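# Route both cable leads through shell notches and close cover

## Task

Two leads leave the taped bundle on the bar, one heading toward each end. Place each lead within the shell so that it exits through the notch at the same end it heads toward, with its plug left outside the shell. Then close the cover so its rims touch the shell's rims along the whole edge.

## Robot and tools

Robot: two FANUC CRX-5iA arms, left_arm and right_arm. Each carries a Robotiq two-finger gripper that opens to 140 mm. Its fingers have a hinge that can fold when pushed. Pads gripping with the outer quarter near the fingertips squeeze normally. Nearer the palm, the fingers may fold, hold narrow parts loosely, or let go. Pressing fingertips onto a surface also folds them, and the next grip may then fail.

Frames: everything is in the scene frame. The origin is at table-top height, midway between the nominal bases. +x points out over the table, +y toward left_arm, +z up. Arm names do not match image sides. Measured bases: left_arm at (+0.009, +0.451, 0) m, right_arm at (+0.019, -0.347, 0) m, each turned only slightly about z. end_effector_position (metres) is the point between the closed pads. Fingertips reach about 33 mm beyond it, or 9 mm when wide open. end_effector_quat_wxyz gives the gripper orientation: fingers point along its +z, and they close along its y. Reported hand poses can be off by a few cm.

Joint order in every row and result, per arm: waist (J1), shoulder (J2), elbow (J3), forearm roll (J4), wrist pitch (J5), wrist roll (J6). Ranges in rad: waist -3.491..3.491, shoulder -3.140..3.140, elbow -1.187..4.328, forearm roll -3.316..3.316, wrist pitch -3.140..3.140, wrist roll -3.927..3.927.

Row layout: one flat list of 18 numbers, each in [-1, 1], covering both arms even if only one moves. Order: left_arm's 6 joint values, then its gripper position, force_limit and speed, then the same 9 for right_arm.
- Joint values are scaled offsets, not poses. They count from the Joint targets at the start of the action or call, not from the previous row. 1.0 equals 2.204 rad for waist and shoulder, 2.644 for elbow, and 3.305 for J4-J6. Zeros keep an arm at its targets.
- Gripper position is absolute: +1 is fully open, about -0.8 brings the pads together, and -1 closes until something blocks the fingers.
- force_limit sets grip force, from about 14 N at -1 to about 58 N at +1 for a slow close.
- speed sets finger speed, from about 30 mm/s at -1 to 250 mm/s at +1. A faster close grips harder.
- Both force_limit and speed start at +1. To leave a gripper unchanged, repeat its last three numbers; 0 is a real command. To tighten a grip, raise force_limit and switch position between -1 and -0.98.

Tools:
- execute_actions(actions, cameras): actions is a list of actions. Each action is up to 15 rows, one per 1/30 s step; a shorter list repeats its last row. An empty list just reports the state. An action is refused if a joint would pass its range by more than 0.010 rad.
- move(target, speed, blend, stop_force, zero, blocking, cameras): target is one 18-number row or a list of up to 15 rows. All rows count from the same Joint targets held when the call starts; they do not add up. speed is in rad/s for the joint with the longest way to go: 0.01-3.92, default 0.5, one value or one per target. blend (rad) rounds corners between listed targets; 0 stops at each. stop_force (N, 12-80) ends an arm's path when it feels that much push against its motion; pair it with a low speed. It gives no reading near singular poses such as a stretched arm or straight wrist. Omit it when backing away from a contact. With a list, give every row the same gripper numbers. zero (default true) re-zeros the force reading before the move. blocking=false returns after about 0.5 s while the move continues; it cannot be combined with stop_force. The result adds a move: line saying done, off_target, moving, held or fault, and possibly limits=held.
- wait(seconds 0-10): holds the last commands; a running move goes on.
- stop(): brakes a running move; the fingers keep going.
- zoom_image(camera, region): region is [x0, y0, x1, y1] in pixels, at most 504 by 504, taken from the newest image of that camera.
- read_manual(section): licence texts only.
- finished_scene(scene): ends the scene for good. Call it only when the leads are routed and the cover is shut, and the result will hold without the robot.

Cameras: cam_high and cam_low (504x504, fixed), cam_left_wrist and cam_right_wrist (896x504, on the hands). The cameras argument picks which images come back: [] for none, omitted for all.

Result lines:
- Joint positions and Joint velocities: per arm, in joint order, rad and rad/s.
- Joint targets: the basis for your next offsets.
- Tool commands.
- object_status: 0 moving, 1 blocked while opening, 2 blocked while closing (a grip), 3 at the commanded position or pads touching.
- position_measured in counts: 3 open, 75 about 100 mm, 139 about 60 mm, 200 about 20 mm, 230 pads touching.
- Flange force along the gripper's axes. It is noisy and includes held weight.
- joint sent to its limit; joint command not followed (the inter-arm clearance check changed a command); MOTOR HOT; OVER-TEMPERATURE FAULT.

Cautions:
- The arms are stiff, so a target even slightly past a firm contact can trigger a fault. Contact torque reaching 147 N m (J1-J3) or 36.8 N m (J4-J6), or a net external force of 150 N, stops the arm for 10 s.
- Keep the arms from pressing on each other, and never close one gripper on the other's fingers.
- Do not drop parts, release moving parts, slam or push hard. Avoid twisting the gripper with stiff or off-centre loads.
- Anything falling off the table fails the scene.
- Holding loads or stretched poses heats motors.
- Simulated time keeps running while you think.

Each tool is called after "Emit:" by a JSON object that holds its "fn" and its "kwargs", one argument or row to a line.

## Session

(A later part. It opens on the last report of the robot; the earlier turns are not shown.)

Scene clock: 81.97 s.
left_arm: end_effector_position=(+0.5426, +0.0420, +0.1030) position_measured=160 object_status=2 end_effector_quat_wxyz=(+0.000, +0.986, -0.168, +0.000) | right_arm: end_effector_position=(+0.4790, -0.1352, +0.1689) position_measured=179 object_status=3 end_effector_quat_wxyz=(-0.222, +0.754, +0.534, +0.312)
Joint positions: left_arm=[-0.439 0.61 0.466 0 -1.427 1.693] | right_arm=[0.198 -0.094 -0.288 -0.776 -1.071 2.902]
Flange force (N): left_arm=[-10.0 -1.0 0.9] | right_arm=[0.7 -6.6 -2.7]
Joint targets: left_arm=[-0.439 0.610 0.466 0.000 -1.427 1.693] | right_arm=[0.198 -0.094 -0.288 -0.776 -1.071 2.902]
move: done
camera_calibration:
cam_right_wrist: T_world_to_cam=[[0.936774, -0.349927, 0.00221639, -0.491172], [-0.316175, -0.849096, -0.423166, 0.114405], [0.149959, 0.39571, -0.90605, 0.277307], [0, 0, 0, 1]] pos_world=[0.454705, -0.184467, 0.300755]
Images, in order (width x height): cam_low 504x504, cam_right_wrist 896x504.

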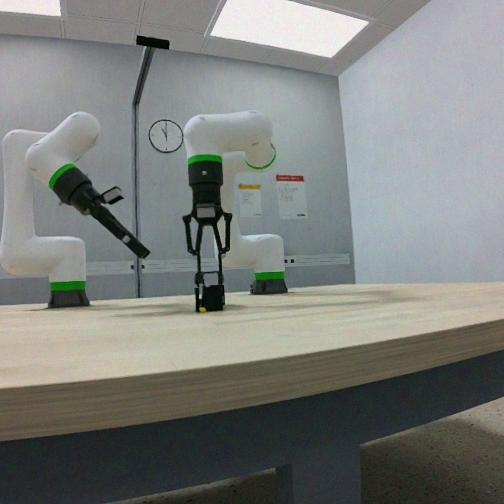

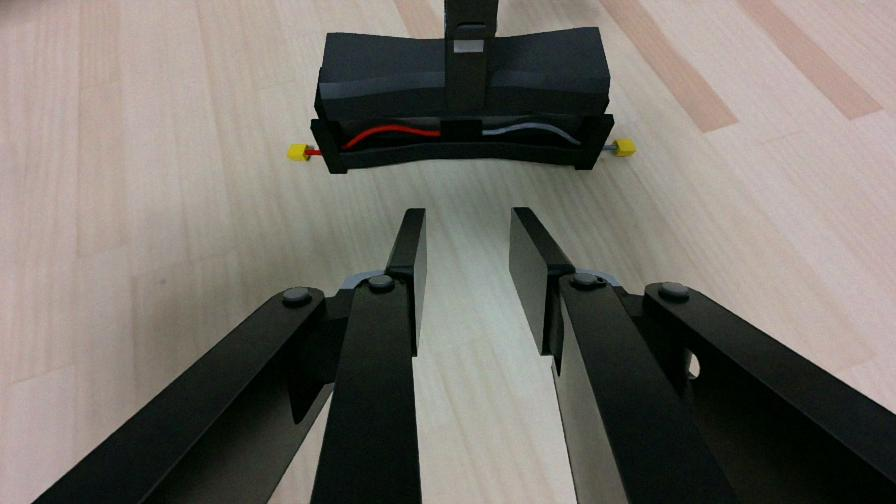

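Emit:
{"fn": "move", "kwargs": {
  "target": [0,0.0082,-0.0225,0,0.0234,0, -1,-1,-1, 0,0,0,0,0,0, -0.4,-0.6,-1],
  "speed": 0.03,
  "stop_force": 12,
  "cameras": ["cam_low", "cam_right_wrist", "cam_left_wrist"]
}}

Emit:
{"fn": "zoom_image", "kwargs": {
  "camera": "cam_right_wrist",
  "region": [280, 20, 460, 200]
}}

Emit:
{"fn": "zoom_image", "kwargs": {
  "camera": "cam_right_wrist",
  "region": [460, 20, 640, 200]
}}

Emit:
{"fn": "zoom_image", "kwargs": {
  "camera": "cam_low",
  "region": [188, 270, 230, 315]
}}

Scene clock: 88.80 s.
left_arm: end_effector_position=(+0.5428, +0.0419, +0.0757) position_measured=160 object_status=2 end_effector_quat_wxyz=(+0.000, +0.986, -0.168, +0.000) | right_arm: end_effector_position=(+0.4790, -0.1352, +0.1689) position_measured=179 object_status=3 end_effector_quat_wxyz=(-0.222, +0.754, +0.534, +0.312)
Joint positions: left_arm=[-0.439 0.623 0.422 0 -1.37 1.693] | right_arm=[0.198 -0.094 -0.288 -0.776 -1.071 2.902]
Flange force (N): left_arm=[-11.3 -1.2 -0.1] | right_arm=[1.0 -6.0 -2.5]
Joint targets: left_arm=[-0.439 0.623 0.422 0.000 -1.370 1.693] | right_arm=[0.198 -0.094 -0.288 -0.776 -1.071 2.902]
move: contact (left_arm); left_arm: the wrist pitch is farthest, 0.021 rad from its target
camera_calibration:
cam_left_wrist: T_world_to_cam=[[-0.316128, -0.948711, -0.00325183, 0.221027], [-0.893871, 0.296703, 0.336097, 0.451943], [-0.317894, 0.109157, -0.941822, 0.382115], [0, 0, 0, 1]] pos_world=[0.595324, 0.0338877, 0.208707]
cam_right_wrist: T_world_to_cam=[[0.936774, -0.349927, 0.00221639, -0.491172], [-0.316175, -0.849096, -0.423166, 0.114405], [0.149959, 0.39571, -0.90605, 0.277307], [0, 0, 0, 1]] pos_world=[0.454705, -0.184467, 0.300755]
Images, in order (width x height): cam_low 504x504, cam_left_wrist 896x504, cam_right_wrist 896x504.

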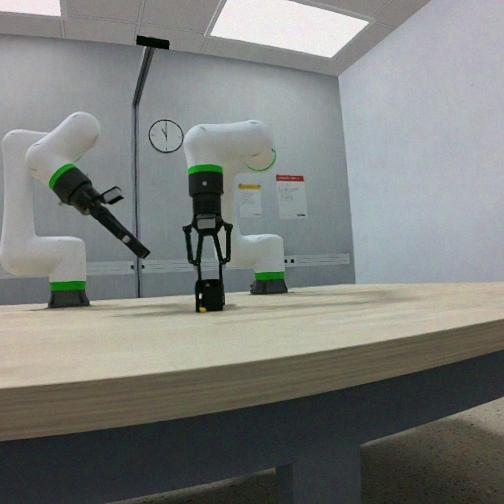

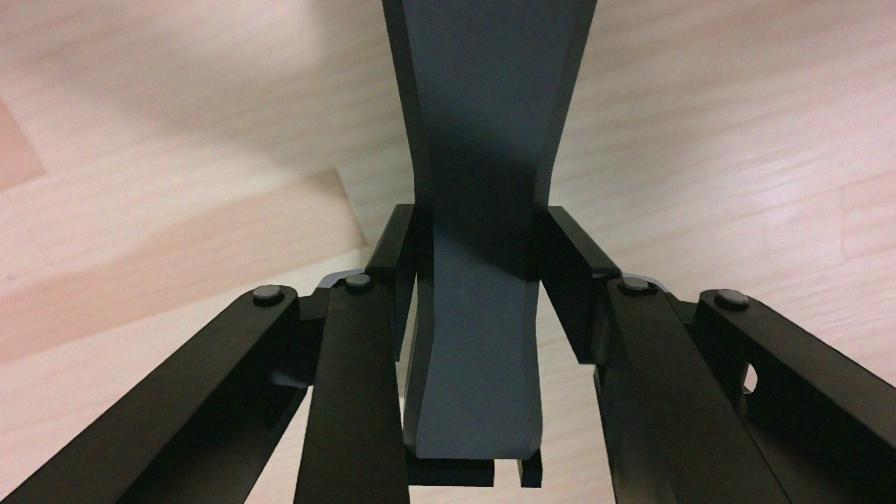

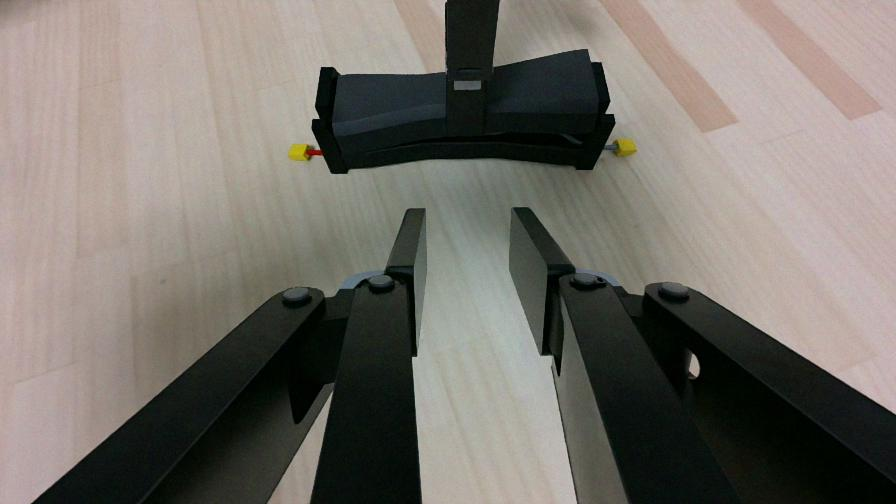

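Scaled by 2.800 from the camera's 896x504 image, which has a finer 1280x720 frame.

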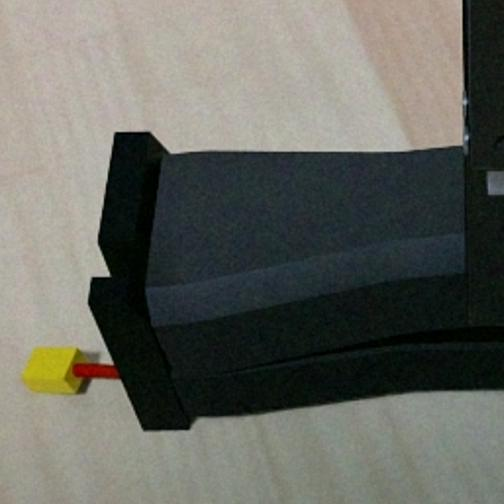

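Scaled by 2.800 from the camera's 896x504 image, which has a finer 1280x720 frame.

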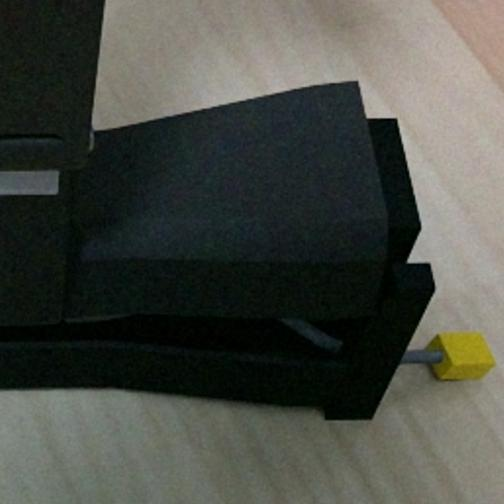

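Scaled by 11.200 from the camera's 504x504 image, which has a finer 720x720 frame.

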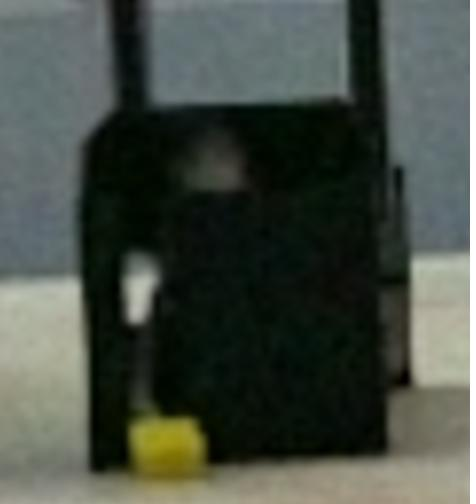

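Emit:
{"fn": "zoom_image", "kwargs": {
  "camera": "cam_low",
  "region": [192, 274, 227, 299]
}}

Emit:
{"fn": "zoom_image", "kwargs": {
  "camera": "cam_low",
  "region": [192, 290, 227, 315]
}}

Emit:
{"fn": "zoom_image", "kwargs": {
  "camera": "cam_right_wrist",
  "region": [540, 40, 630, 180]
}}

Emit:
{"fn": "zoom_image", "kwargs": {
  "camera": "cam_high",
  "region": [230, 210, 310, 300]
}}

Scaled by 14.400 from the camera's 504x504 image, which has a finer 720x720 frame.

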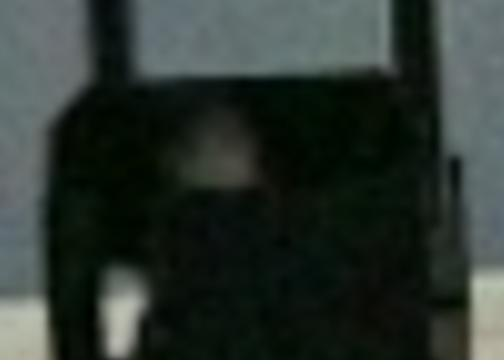

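Scaled by 14.400 from the camera's 504x504 image, which has a finer 720x720 frame.

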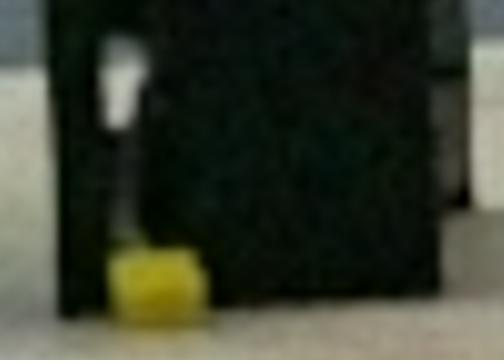

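Scaled by 3.600 from the camera's 896x504 image, which has a finer 1280x720 frame.

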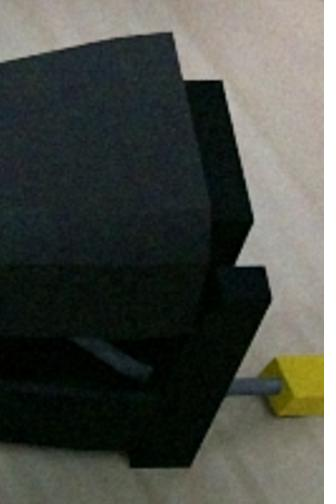

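This scene's latest camera images include none from cam_high. They are from: cam_low, cam_left_wrist, cam_right_wrist. cam_high's image comes with the result of a call that names it in "cameras".

Emit:
{"fn": "execute_actions", "kwargs": {
  "actions": [],
  "cameras": ["cam_high", "cam_right_wrist", "cam_left_wrist"]
}}

Emit:
{"fn": "zoom_image", "kwargs": {
  "camera": "cam_high",
  "region": [235, 210, 310, 300]
}}

Emit:
{"fn": "zoom_image", "kwargs": {
  "camera": "cam_left_wrist",
  "region": [370, 380, 590, 503]
}}

Scene clock: 100.33 s.
left_arm: end_effector_position=(+0.5428, +0.0419, +0.0757) position_measured=160 object_status=2 end_effector_quat_wxyz=(+0.000, +0.986, -0.168, +0.000) | right_arm: end_effector_position=(+0.4790, -0.1352, +0.1689) position_measured=179 object_status=3 end_effector_quat_wxyz=(-0.222, +0.754, +0.534, +0.312)
Joint positions: left_arm=[-0.439 0.623 0.422 0 -1.37 1.693] | right_arm=[0.198 -0.094 -0.288 -0.776 -1.071 2.902]
Joint velocities: within noise
Flange force (N): left_arm=[-10.4 -0.9 0.1] | right_arm=[0.7 -5.7 -2.8]
Joint targets: left_arm=[-0.439 0.623 0.422 0.000 -1.370 1.693] | right_arm=[0.198 -0.094 -0.288 -0.776 -1.071 2.902]
Tool commands: left_gripper/position=-1.0 left_gripper/force_limit=-1.0 left_gripper/speed=-1.0 right_gripper/position=-0.4 right_gripper/force_limit=-0.6 right_gripper/speed=-1.0
camera_calibration:
cam_left_wrist: T_world_to_cam=[[-0.316128, -0.948711, -0.00325183, 0.221027], [-0.893871, 0.296703, 0.336097, 0.451943], [-0.317894, 0.109157, -0.941822, 0.382115], [0, 0, 0, 1]] pos_world=[0.595324, 0.0338877, 0.208707]
cam_right_wrist: T_world_to_cam=[[0.936774, -0.349927, 0.00221639, -0.491172], [-0.316175, -0.849096, -0.423166, 0.114405], [0.149959, 0.39571, -0.90605, 0.277307], [0, 0, 0, 1]] pos_world=[0.454705, -0.184467, 0.300755]
Images, in order (width x height): cam_high 504x504, cam_left_wrist 896x504, cam_right_wrist 896x504.

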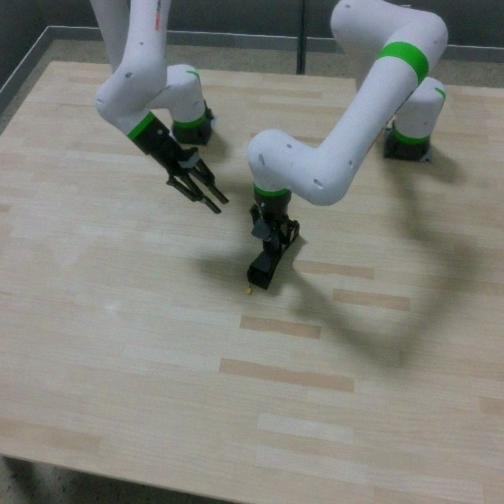

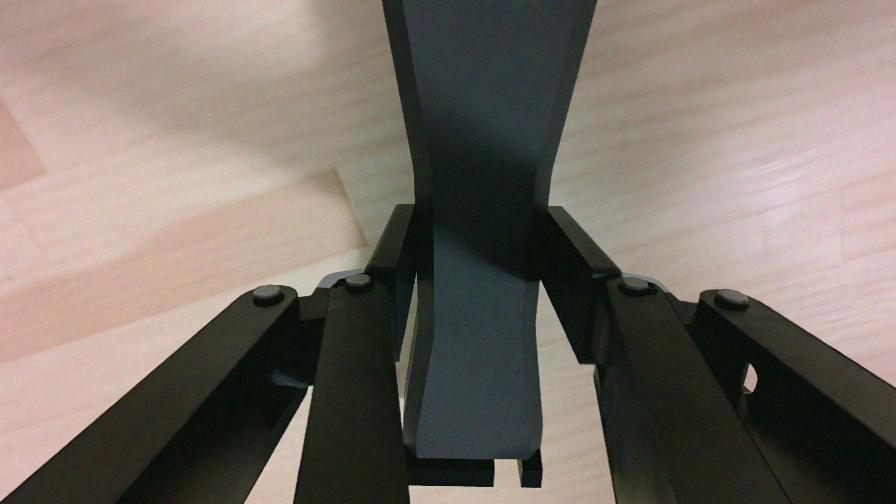

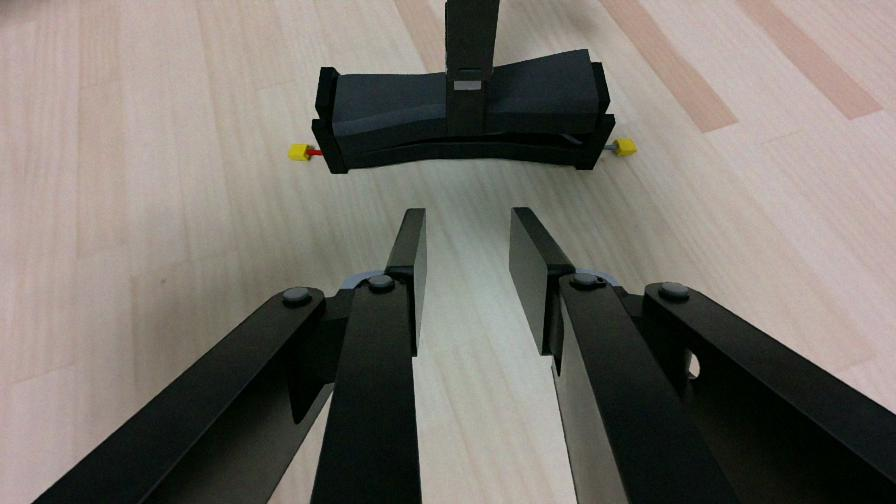

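Scaled by 5.600 from the camera's 504x504 image, which has a finer 720x720 frame.

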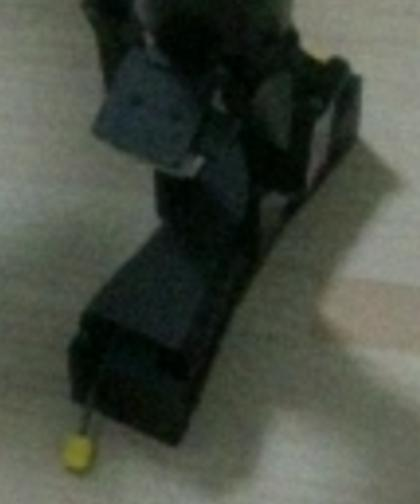

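Scaled by 2.291 from the camera's 896x504 image, which has a finer 1280x720 frame.

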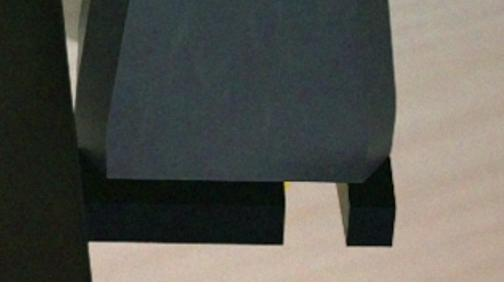

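Emit:
{"fn": "move", "kwargs": {
  "target": [
    [0,-0.0041,0.0094,0,-0.0102,0, -1,-1,-1, 0,0,0,0,0,0, -0.4,-0.6,-1],
    [0.0001,-0.0064,0.0062,0,-0.0092,0, -1,-1,-1, 0,0,0,0,0,0, -0.4,-0.6,-1]
  ],
  "speed": 0.05,
  "cameras": ["cam_right_wrist", "cam_left_wrist", "cam_low"]
}}

Emit:
{"fn": "zoom_image", "kwargs": {
  "camera": "cam_right_wrist",
  "region": [300, 20, 630, 190]
}}

Emit:
{"fn": "zoom_image", "kwargs": {
  "camera": "cam_left_wrist",
  "region": [370, 380, 590, 503]
}}

Emit:
{"fn": "zoom_image", "kwargs": {
  "camera": "cam_low",
  "region": [188, 264, 230, 315]
}}

Scene clock: 106.03 s.
left_arm: end_effector_position=(+0.5409, +0.0430, +0.0919) position_measured=160 object_status=2 end_effector_quat_wxyz=(+0.000, +0.986, -0.168, +0.000) | right_arm: end_effector_position=(+0.4790, -0.1352, +0.1689) position_measured=179 object_status=3 end_effector_quat_wxyz=(-0.222, +0.754, +0.534, +0.312)
Joint positions: left_arm=[-0.438 0.609 0.438 0 -1.401 1.693] | right_arm=[0.198 -0.094 -0.288 -0.776 -1.071 2.902]
Flange force (N): left_arm=[-7.9 0.3 0.2] | right_arm=[1.0 -6.4 -2.7]
Joint targets: left_arm=[-0.438 0.609 0.438 0.000 -1.401 1.693] | right_arm=[0.198 -0.094 -0.288 -0.776 -1.071 2.902]
move: done
camera_calibration:
cam_left_wrist: T_world_to_cam=[[-0.315994, -0.948756, -0.00323614, 0.221409], [-0.89395, 0.296594, 0.335984, 0.44446], [-0.317807, 0.109062, -0.941862, 0.396577], [0, 0, 0, 1]] pos_world=[0.593324, 0.0349875, 0.224906]
cam_right_wrist: T_world_to_cam=[[0.936774, -0.349927, 0.00221639, -0.491172], [-0.316175, -0.849096, -0.423166, 0.114405], [0.149959, 0.39571, -0.90605, 0.277307], [0, 0, 0, 1]] pos_world=[0.454705, -0.184467, 0.300755]
Images, in order (width x height): cam_low 504x504, cam_left_wrist 896x504, cam_right_wrist 896x504.

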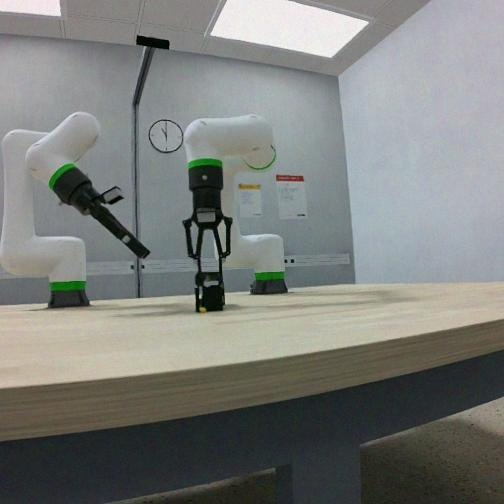

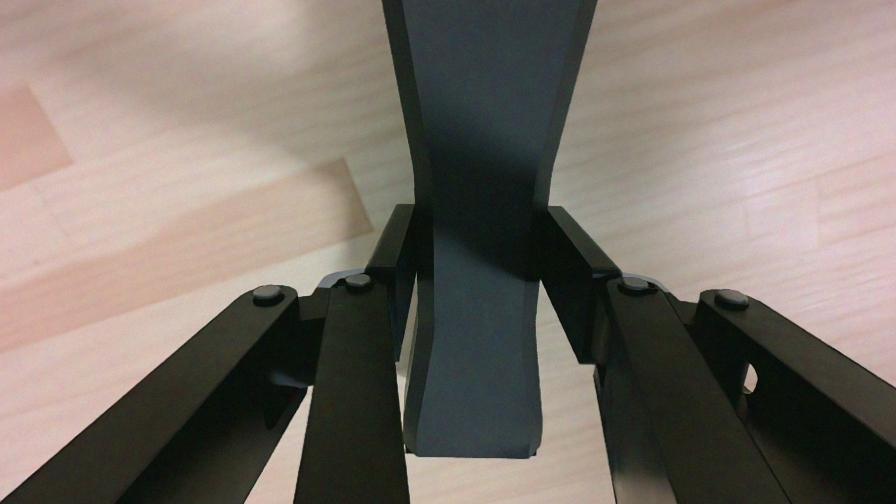

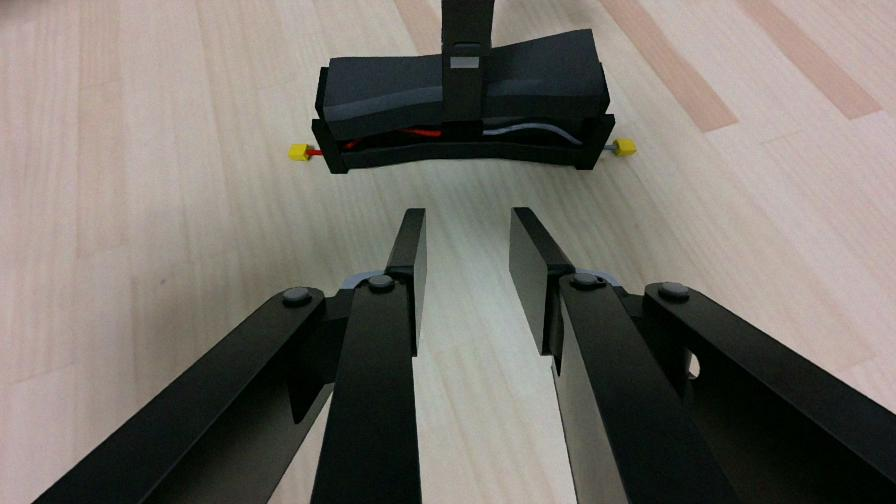

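Scaled by 1.527 from the camera's 896x504 image, which has a finer 1280x720 frame.

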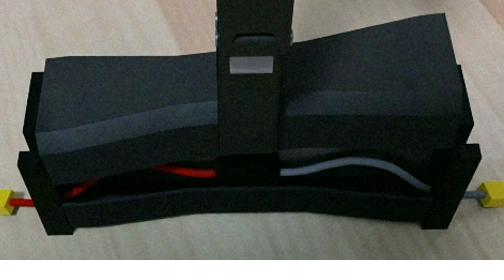

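Scaled by 2.291 from the camera's 896x504 image, which has a finer 1280x720 frame.

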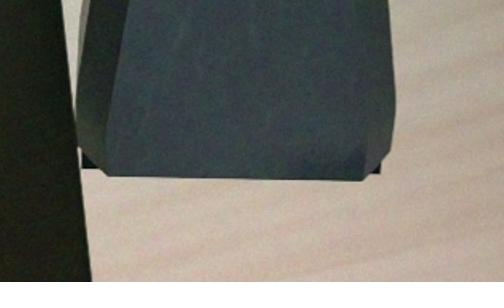

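Scaled by 9.882 from the camera's 504x504 image, which has a finer 720x720 frame.

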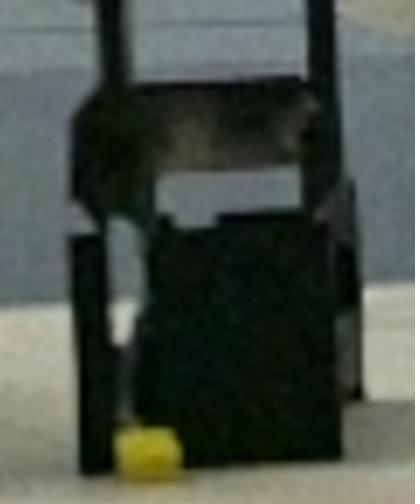

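Emit:
{"fn": "move", "kwargs": {
  "target": [0,0.0070,-0.0169,0,0.0182,0, -1,-1,-1, 0,0,0,0,0,0, -0.4,-0.6,-1],
  "speed": 0.015,
  "stop_force": 14,
  "cameras": ["cam_right_wrist", "cam_left_wrist", "cam_low"]
}}

Emit:
{"fn": "zoom_image", "kwargs": {
  "camera": "cam_right_wrist",
  "region": [300, 20, 630, 190]
}}

Emit:
{"fn": "zoom_image", "kwargs": {
  "camera": "cam_left_wrist",
  "region": [370, 380, 590, 503]
}}

Emit:
{"fn": "zoom_image", "kwargs": {
  "camera": "cam_low",
  "region": [188, 264, 230, 315]
}}

Scene clock: 112.53 s.
left_arm: end_effector_position=(+0.5409, +0.0430, +0.0646) position_measured=160 object_status=2 end_effector_quat_wxyz=(+0.000, +0.986, -0.168, +0.000) | right_arm: end_effector_position=(+0.4790, -0.1352, +0.1689) position_measured=179 object_status=3 end_effector_quat_wxyz=(-0.222, +0.754, +0.534, +0.312)
Joint positions: left_arm=[-0.438 0.623 0.396 0 -1.344 1.693] | right_arm=[0.198 -0.094 -0.288 -0.776 -1.071 2.902]
Flange force (N): left_arm=[-12.8 -4.8 -19.1] | right_arm=[0.9 -6.0 -2.6]
Joint targets: left_arm=[-0.438 0.623 0.396 0.000 -1.344 1.693] | right_arm=[0.198 -0.094 -0.288 -0.776 -1.071 2.902]
move: contact (left_arm)
camera_calibration:
cam_left_wrist: T_world_to_cam=[[-0.315945, -0.948772, -0.00318791, 0.221315], [-0.893998, 0.296576, 0.335872, 0.453739], [-0.31772, 0.108967, -0.941902, 0.37095], [0, 0, 0, 1]] pos_world=[0.593424, 0.0349875, 0.197706]
cam_right_wrist: T_world_to_cam=[[0.936774, -0.349927, 0.00221639, -0.491172], [-0.316175, -0.849096, -0.423166, 0.114405], [0.149959, 0.39571, -0.90605, 0.277307], [0, 0, 0, 1]] pos_world=[0.454705, -0.184467, 0.300755]
Images, in order (width x height): cam_low 504x504, cam_left_wrist 896x504, cam_right_wrist 896x504.

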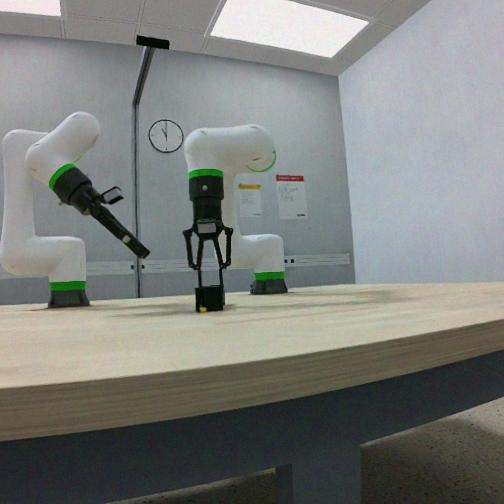

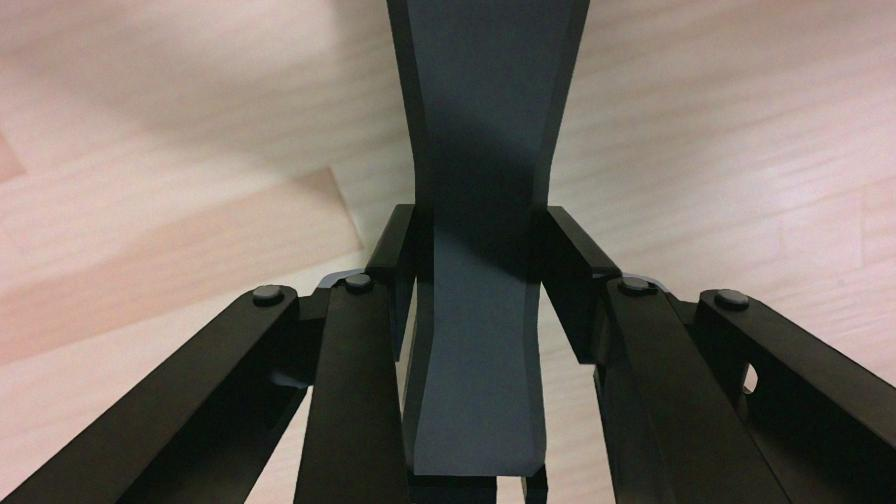

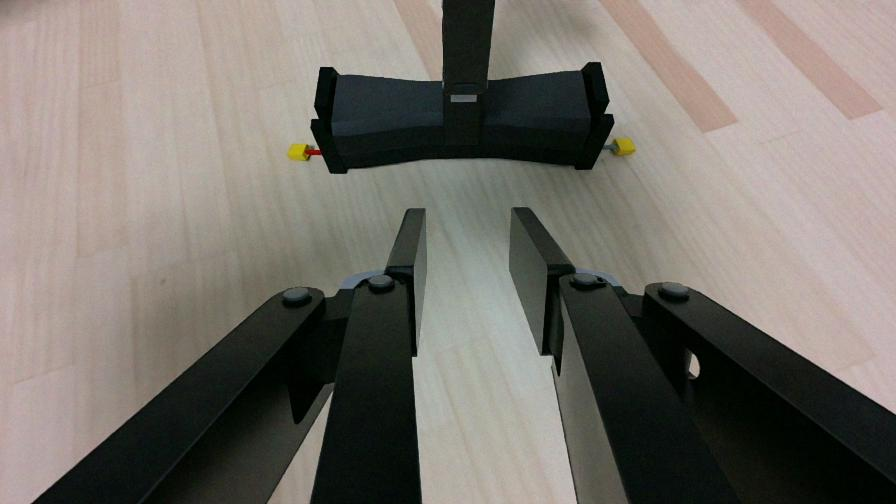

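Scaled by 1.527 from the camera's 896x504 image, which has a finer 1280x720 frame.

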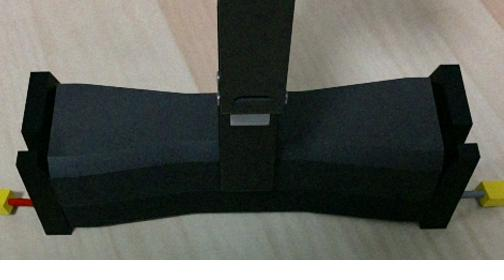

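Scaled by 2.291 from the camera's 896x504 image, which has a finer 1280x720 frame.

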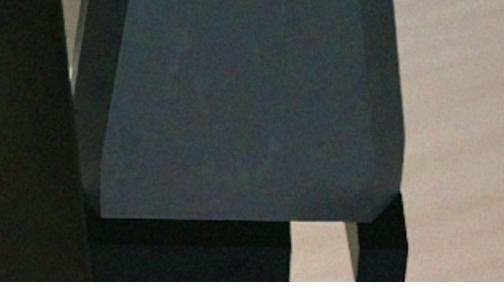

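Scaled by 9.882 from the camera's 504x504 image, which has a finer 720x720 frame.

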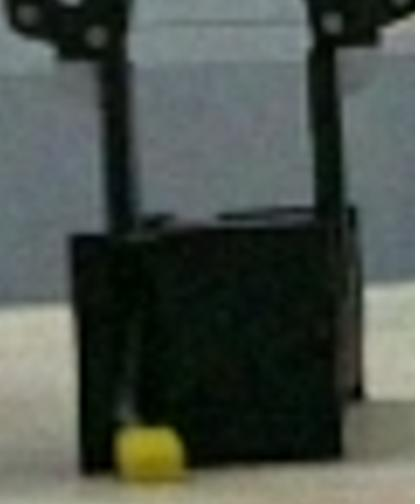

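Emit:
{"fn": "zoom_image", "kwargs": {
  "camera": "cam_right_wrist",
  "region": [300, 50, 420, 190]
}}

Emit:
{"fn": "zoom_image", "kwargs": {
  "camera": "cam_right_wrist",
  "region": [520, 50, 640, 190]
}}

Emit:
{"fn": "zoom_image", "kwargs": {
  "camera": "cam_right_wrist",
  "region": [400, 90, 540, 190]
}}

Scaled by 3.600 from the camera's 896x504 image, which has a finer 1280x720 frame.

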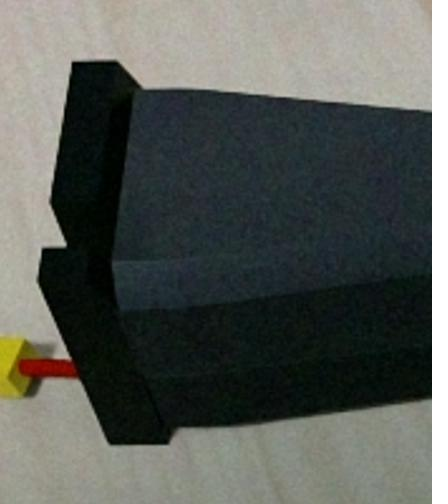

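Scaled by 3.600 from the camera's 896x504 image, which has a finer 1280x720 frame.

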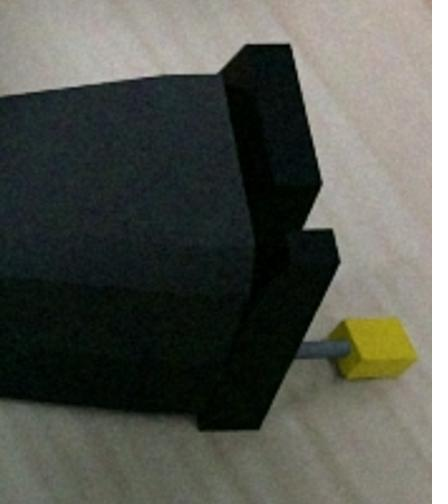

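Scaled by 3.600 from the camera's 896x504 image, which has a finer 1280x720 frame.

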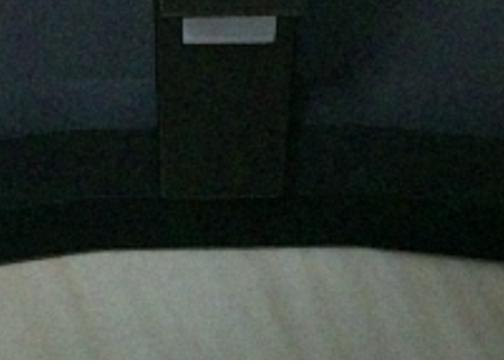

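Emit:
{"fn": "move", "kwargs": {
  "target": [0,0,0,0,0,0, 0.175,-1,-1, 0,0,0,0,0,0, -0.4,-0.6,-1],
  "cameras": ["cam_right_wrist"]
}}

Emit:
{"fn": "zoom_image", "kwargs": {
  "camera": "cam_right_wrist",
  "region": [300, 40, 630, 190]
}}

Scene clock: 115.23 s.
left_arm: end_effector_position=(+0.5409, +0.0430, +0.0646) position_measured=107 object_status=0 end_effector_quat_wxyz=(+0.000, +0.986, -0.168, +0.000) | right_arm: end_effector_position=(+0.4790, -0.1352, +0.1689) position_measured=179 object_status=3 end_effector_quat_wxyz=(-0.222, +0.754, +0.534, +0.312)
Joint positions: left_arm=[-0.438 0.623 0.396 0 -1.344 1.693] | right_arm=[0.198 -0.094 -0.288 -0.776 -1.071 2.902]
Flange force (N): left_arm=[-9.9 -0.8 -0.4] | right_arm=[1.2 -5.8 -2.4]
Joint targets: left_arm=[-0.438 0.623 0.396 0.000 -1.344 1.693] | right_arm=[0.198 -0.094 -0.288 -0.776 -1.071 2.902]
move: done
camera_calibration:
cam_right_wrist: T_world_to_cam=[[0.936774, -0.349927, 0.00221639, -0.491172], [-0.316175, -0.849096, -0.423166, 0.114405], [0.149959, 0.39571, -0.90605, 0.277307], [0, 0, 0, 1]] pos_world=[0.454705, -0.184467, 0.300755]
Images, in order (width x height): cam_right_wrist 896x504.

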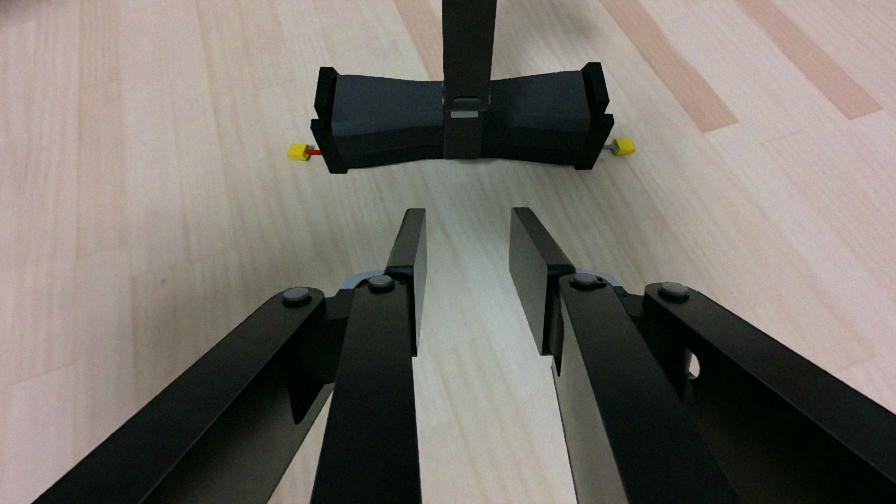

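Scaled by 1.527 from the camera's 896x504 image, which has a finer 1280x720 frame.

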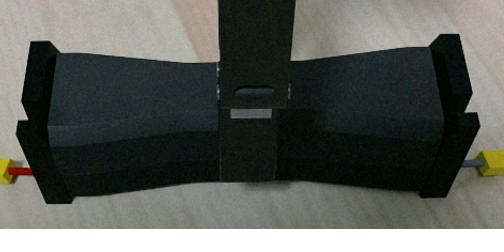

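Emit:
{"fn": "move", "kwargs": {
  "target": [
    [0,-0.0147,0.0699,0,-0.0657,0, 0.175,-1,-1, 0,0,0,0,0,0, -0.4,-0.6,-1],
    [0.2,-0.0147,0.0699,0,-0.0657,0, 0.175,-1,-1, 0,0,0,0,0,0, -0.4,-0.6,-1]
  ],
  "speed": [0.2,0.5],
  "blend": 0.02,
  "cameras": ["cam_right_wrist", "cam_low", "cam_high"]
}}

Emit:
{"fn": "zoom_image", "kwargs": {
  "camera": "cam_right_wrist",
  "region": [280, 40, 460, 190]
}}

Emit:
{"fn": "zoom_image", "kwargs": {
  "camera": "cam_right_wrist",
  "region": [460, 40, 640, 190]
}}

Emit:
{"fn": "zoom_image", "kwargs": {
  "camera": "cam_low",
  "region": [188, 264, 230, 315]
}}

Emit:
{"fn": "zoom_image", "kwargs": {
  "camera": "cam_high",
  "region": [235, 210, 310, 300]
}}

Scene clock: 118.90 s.
left_arm: end_effector_position=(+0.6645, +0.3089, +0.1648) position_measured=107 object_status=3 end_effector_quat_wxyz=(+0.000, +0.999, +0.052, +0.000) | right_arm: end_effector_position=(+0.4790, -0.1352, +0.1689) position_measured=179 object_status=3 end_effector_quat_wxyz=(-0.222, +0.754, +0.534, +0.312)
Joint positions: left_arm=[0.002 0.591 0.581 0 -1.561 1.693] | right_arm=[0.198 -0.094 -0.288 -0.776 -1.071 2.902]
Flange force (N): left_arm=[-11.2 -1.2 1.0] | right_arm=[0.6 -5.7 -2.6]
Joint targets: left_arm=[0.002 0.591 0.581 0.000 -1.561 1.693] | right_arm=[0.198 -0.094 -0.288 -0.776 -1.071 2.902]
move: done
camera_calibration:
cam_right_wrist: T_world_to_cam=[[0.936774, -0.349927, 0.00221639, -0.491172], [-0.316175, -0.849096, -0.423166, 0.114405], [0.149959, 0.39571, -0.90605, 0.277307], [0, 0, 0, 1]] pos_world=[0.454705, -0.184467, 0.300755]
Images, in order (width x height): cam_high 504x504, cam_low 504x504, cam_right_wrist 896x504.

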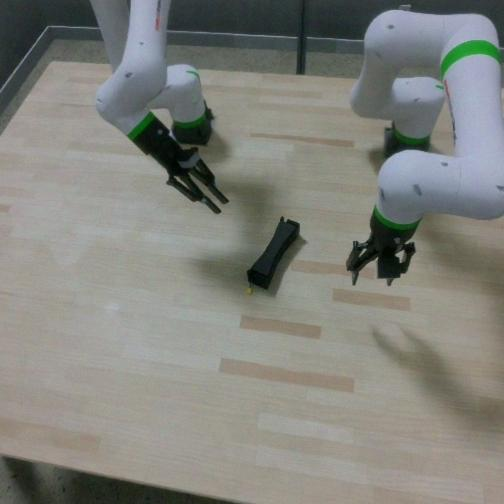

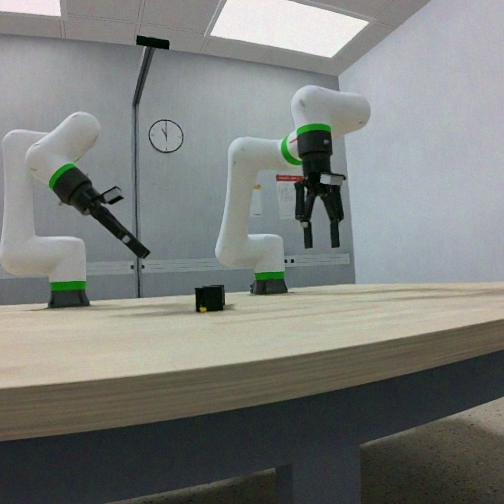

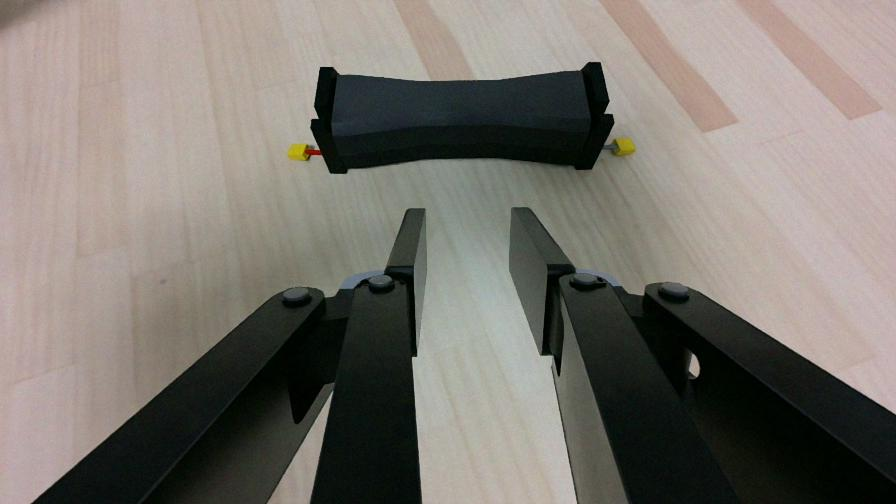

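Scaled by 2.800 from the camera's 896x504 image, which has a finer 1280x720 frame.

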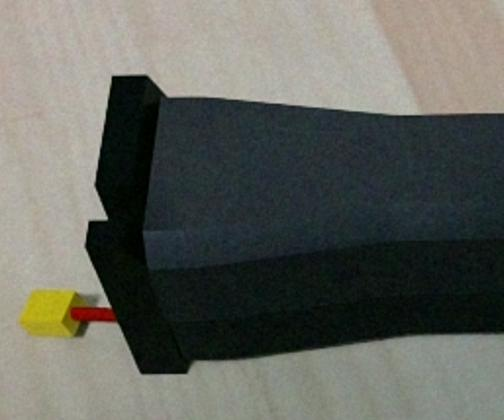

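Scaled by 2.800 from the camera's 896x504 image, which has a finer 1280x720 frame.

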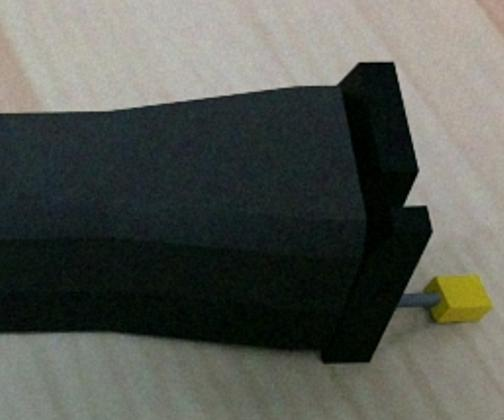

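Scaled by 9.882 from the camera's 504x504 image, which has a finer 720x720 frame.

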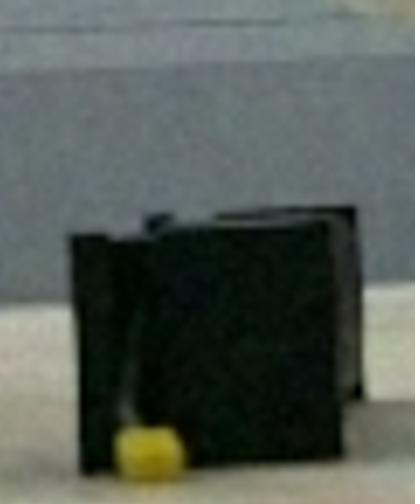

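Scaled by 5.600 from the camera's 504x504 image, which has a finer 720x720 frame.

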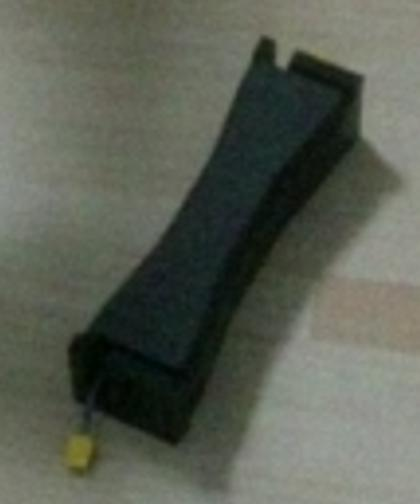

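Emit:
{"fn": "finished_scene", "kwargs": {
  "scene": 2
}}

The scene is finished: the task was done.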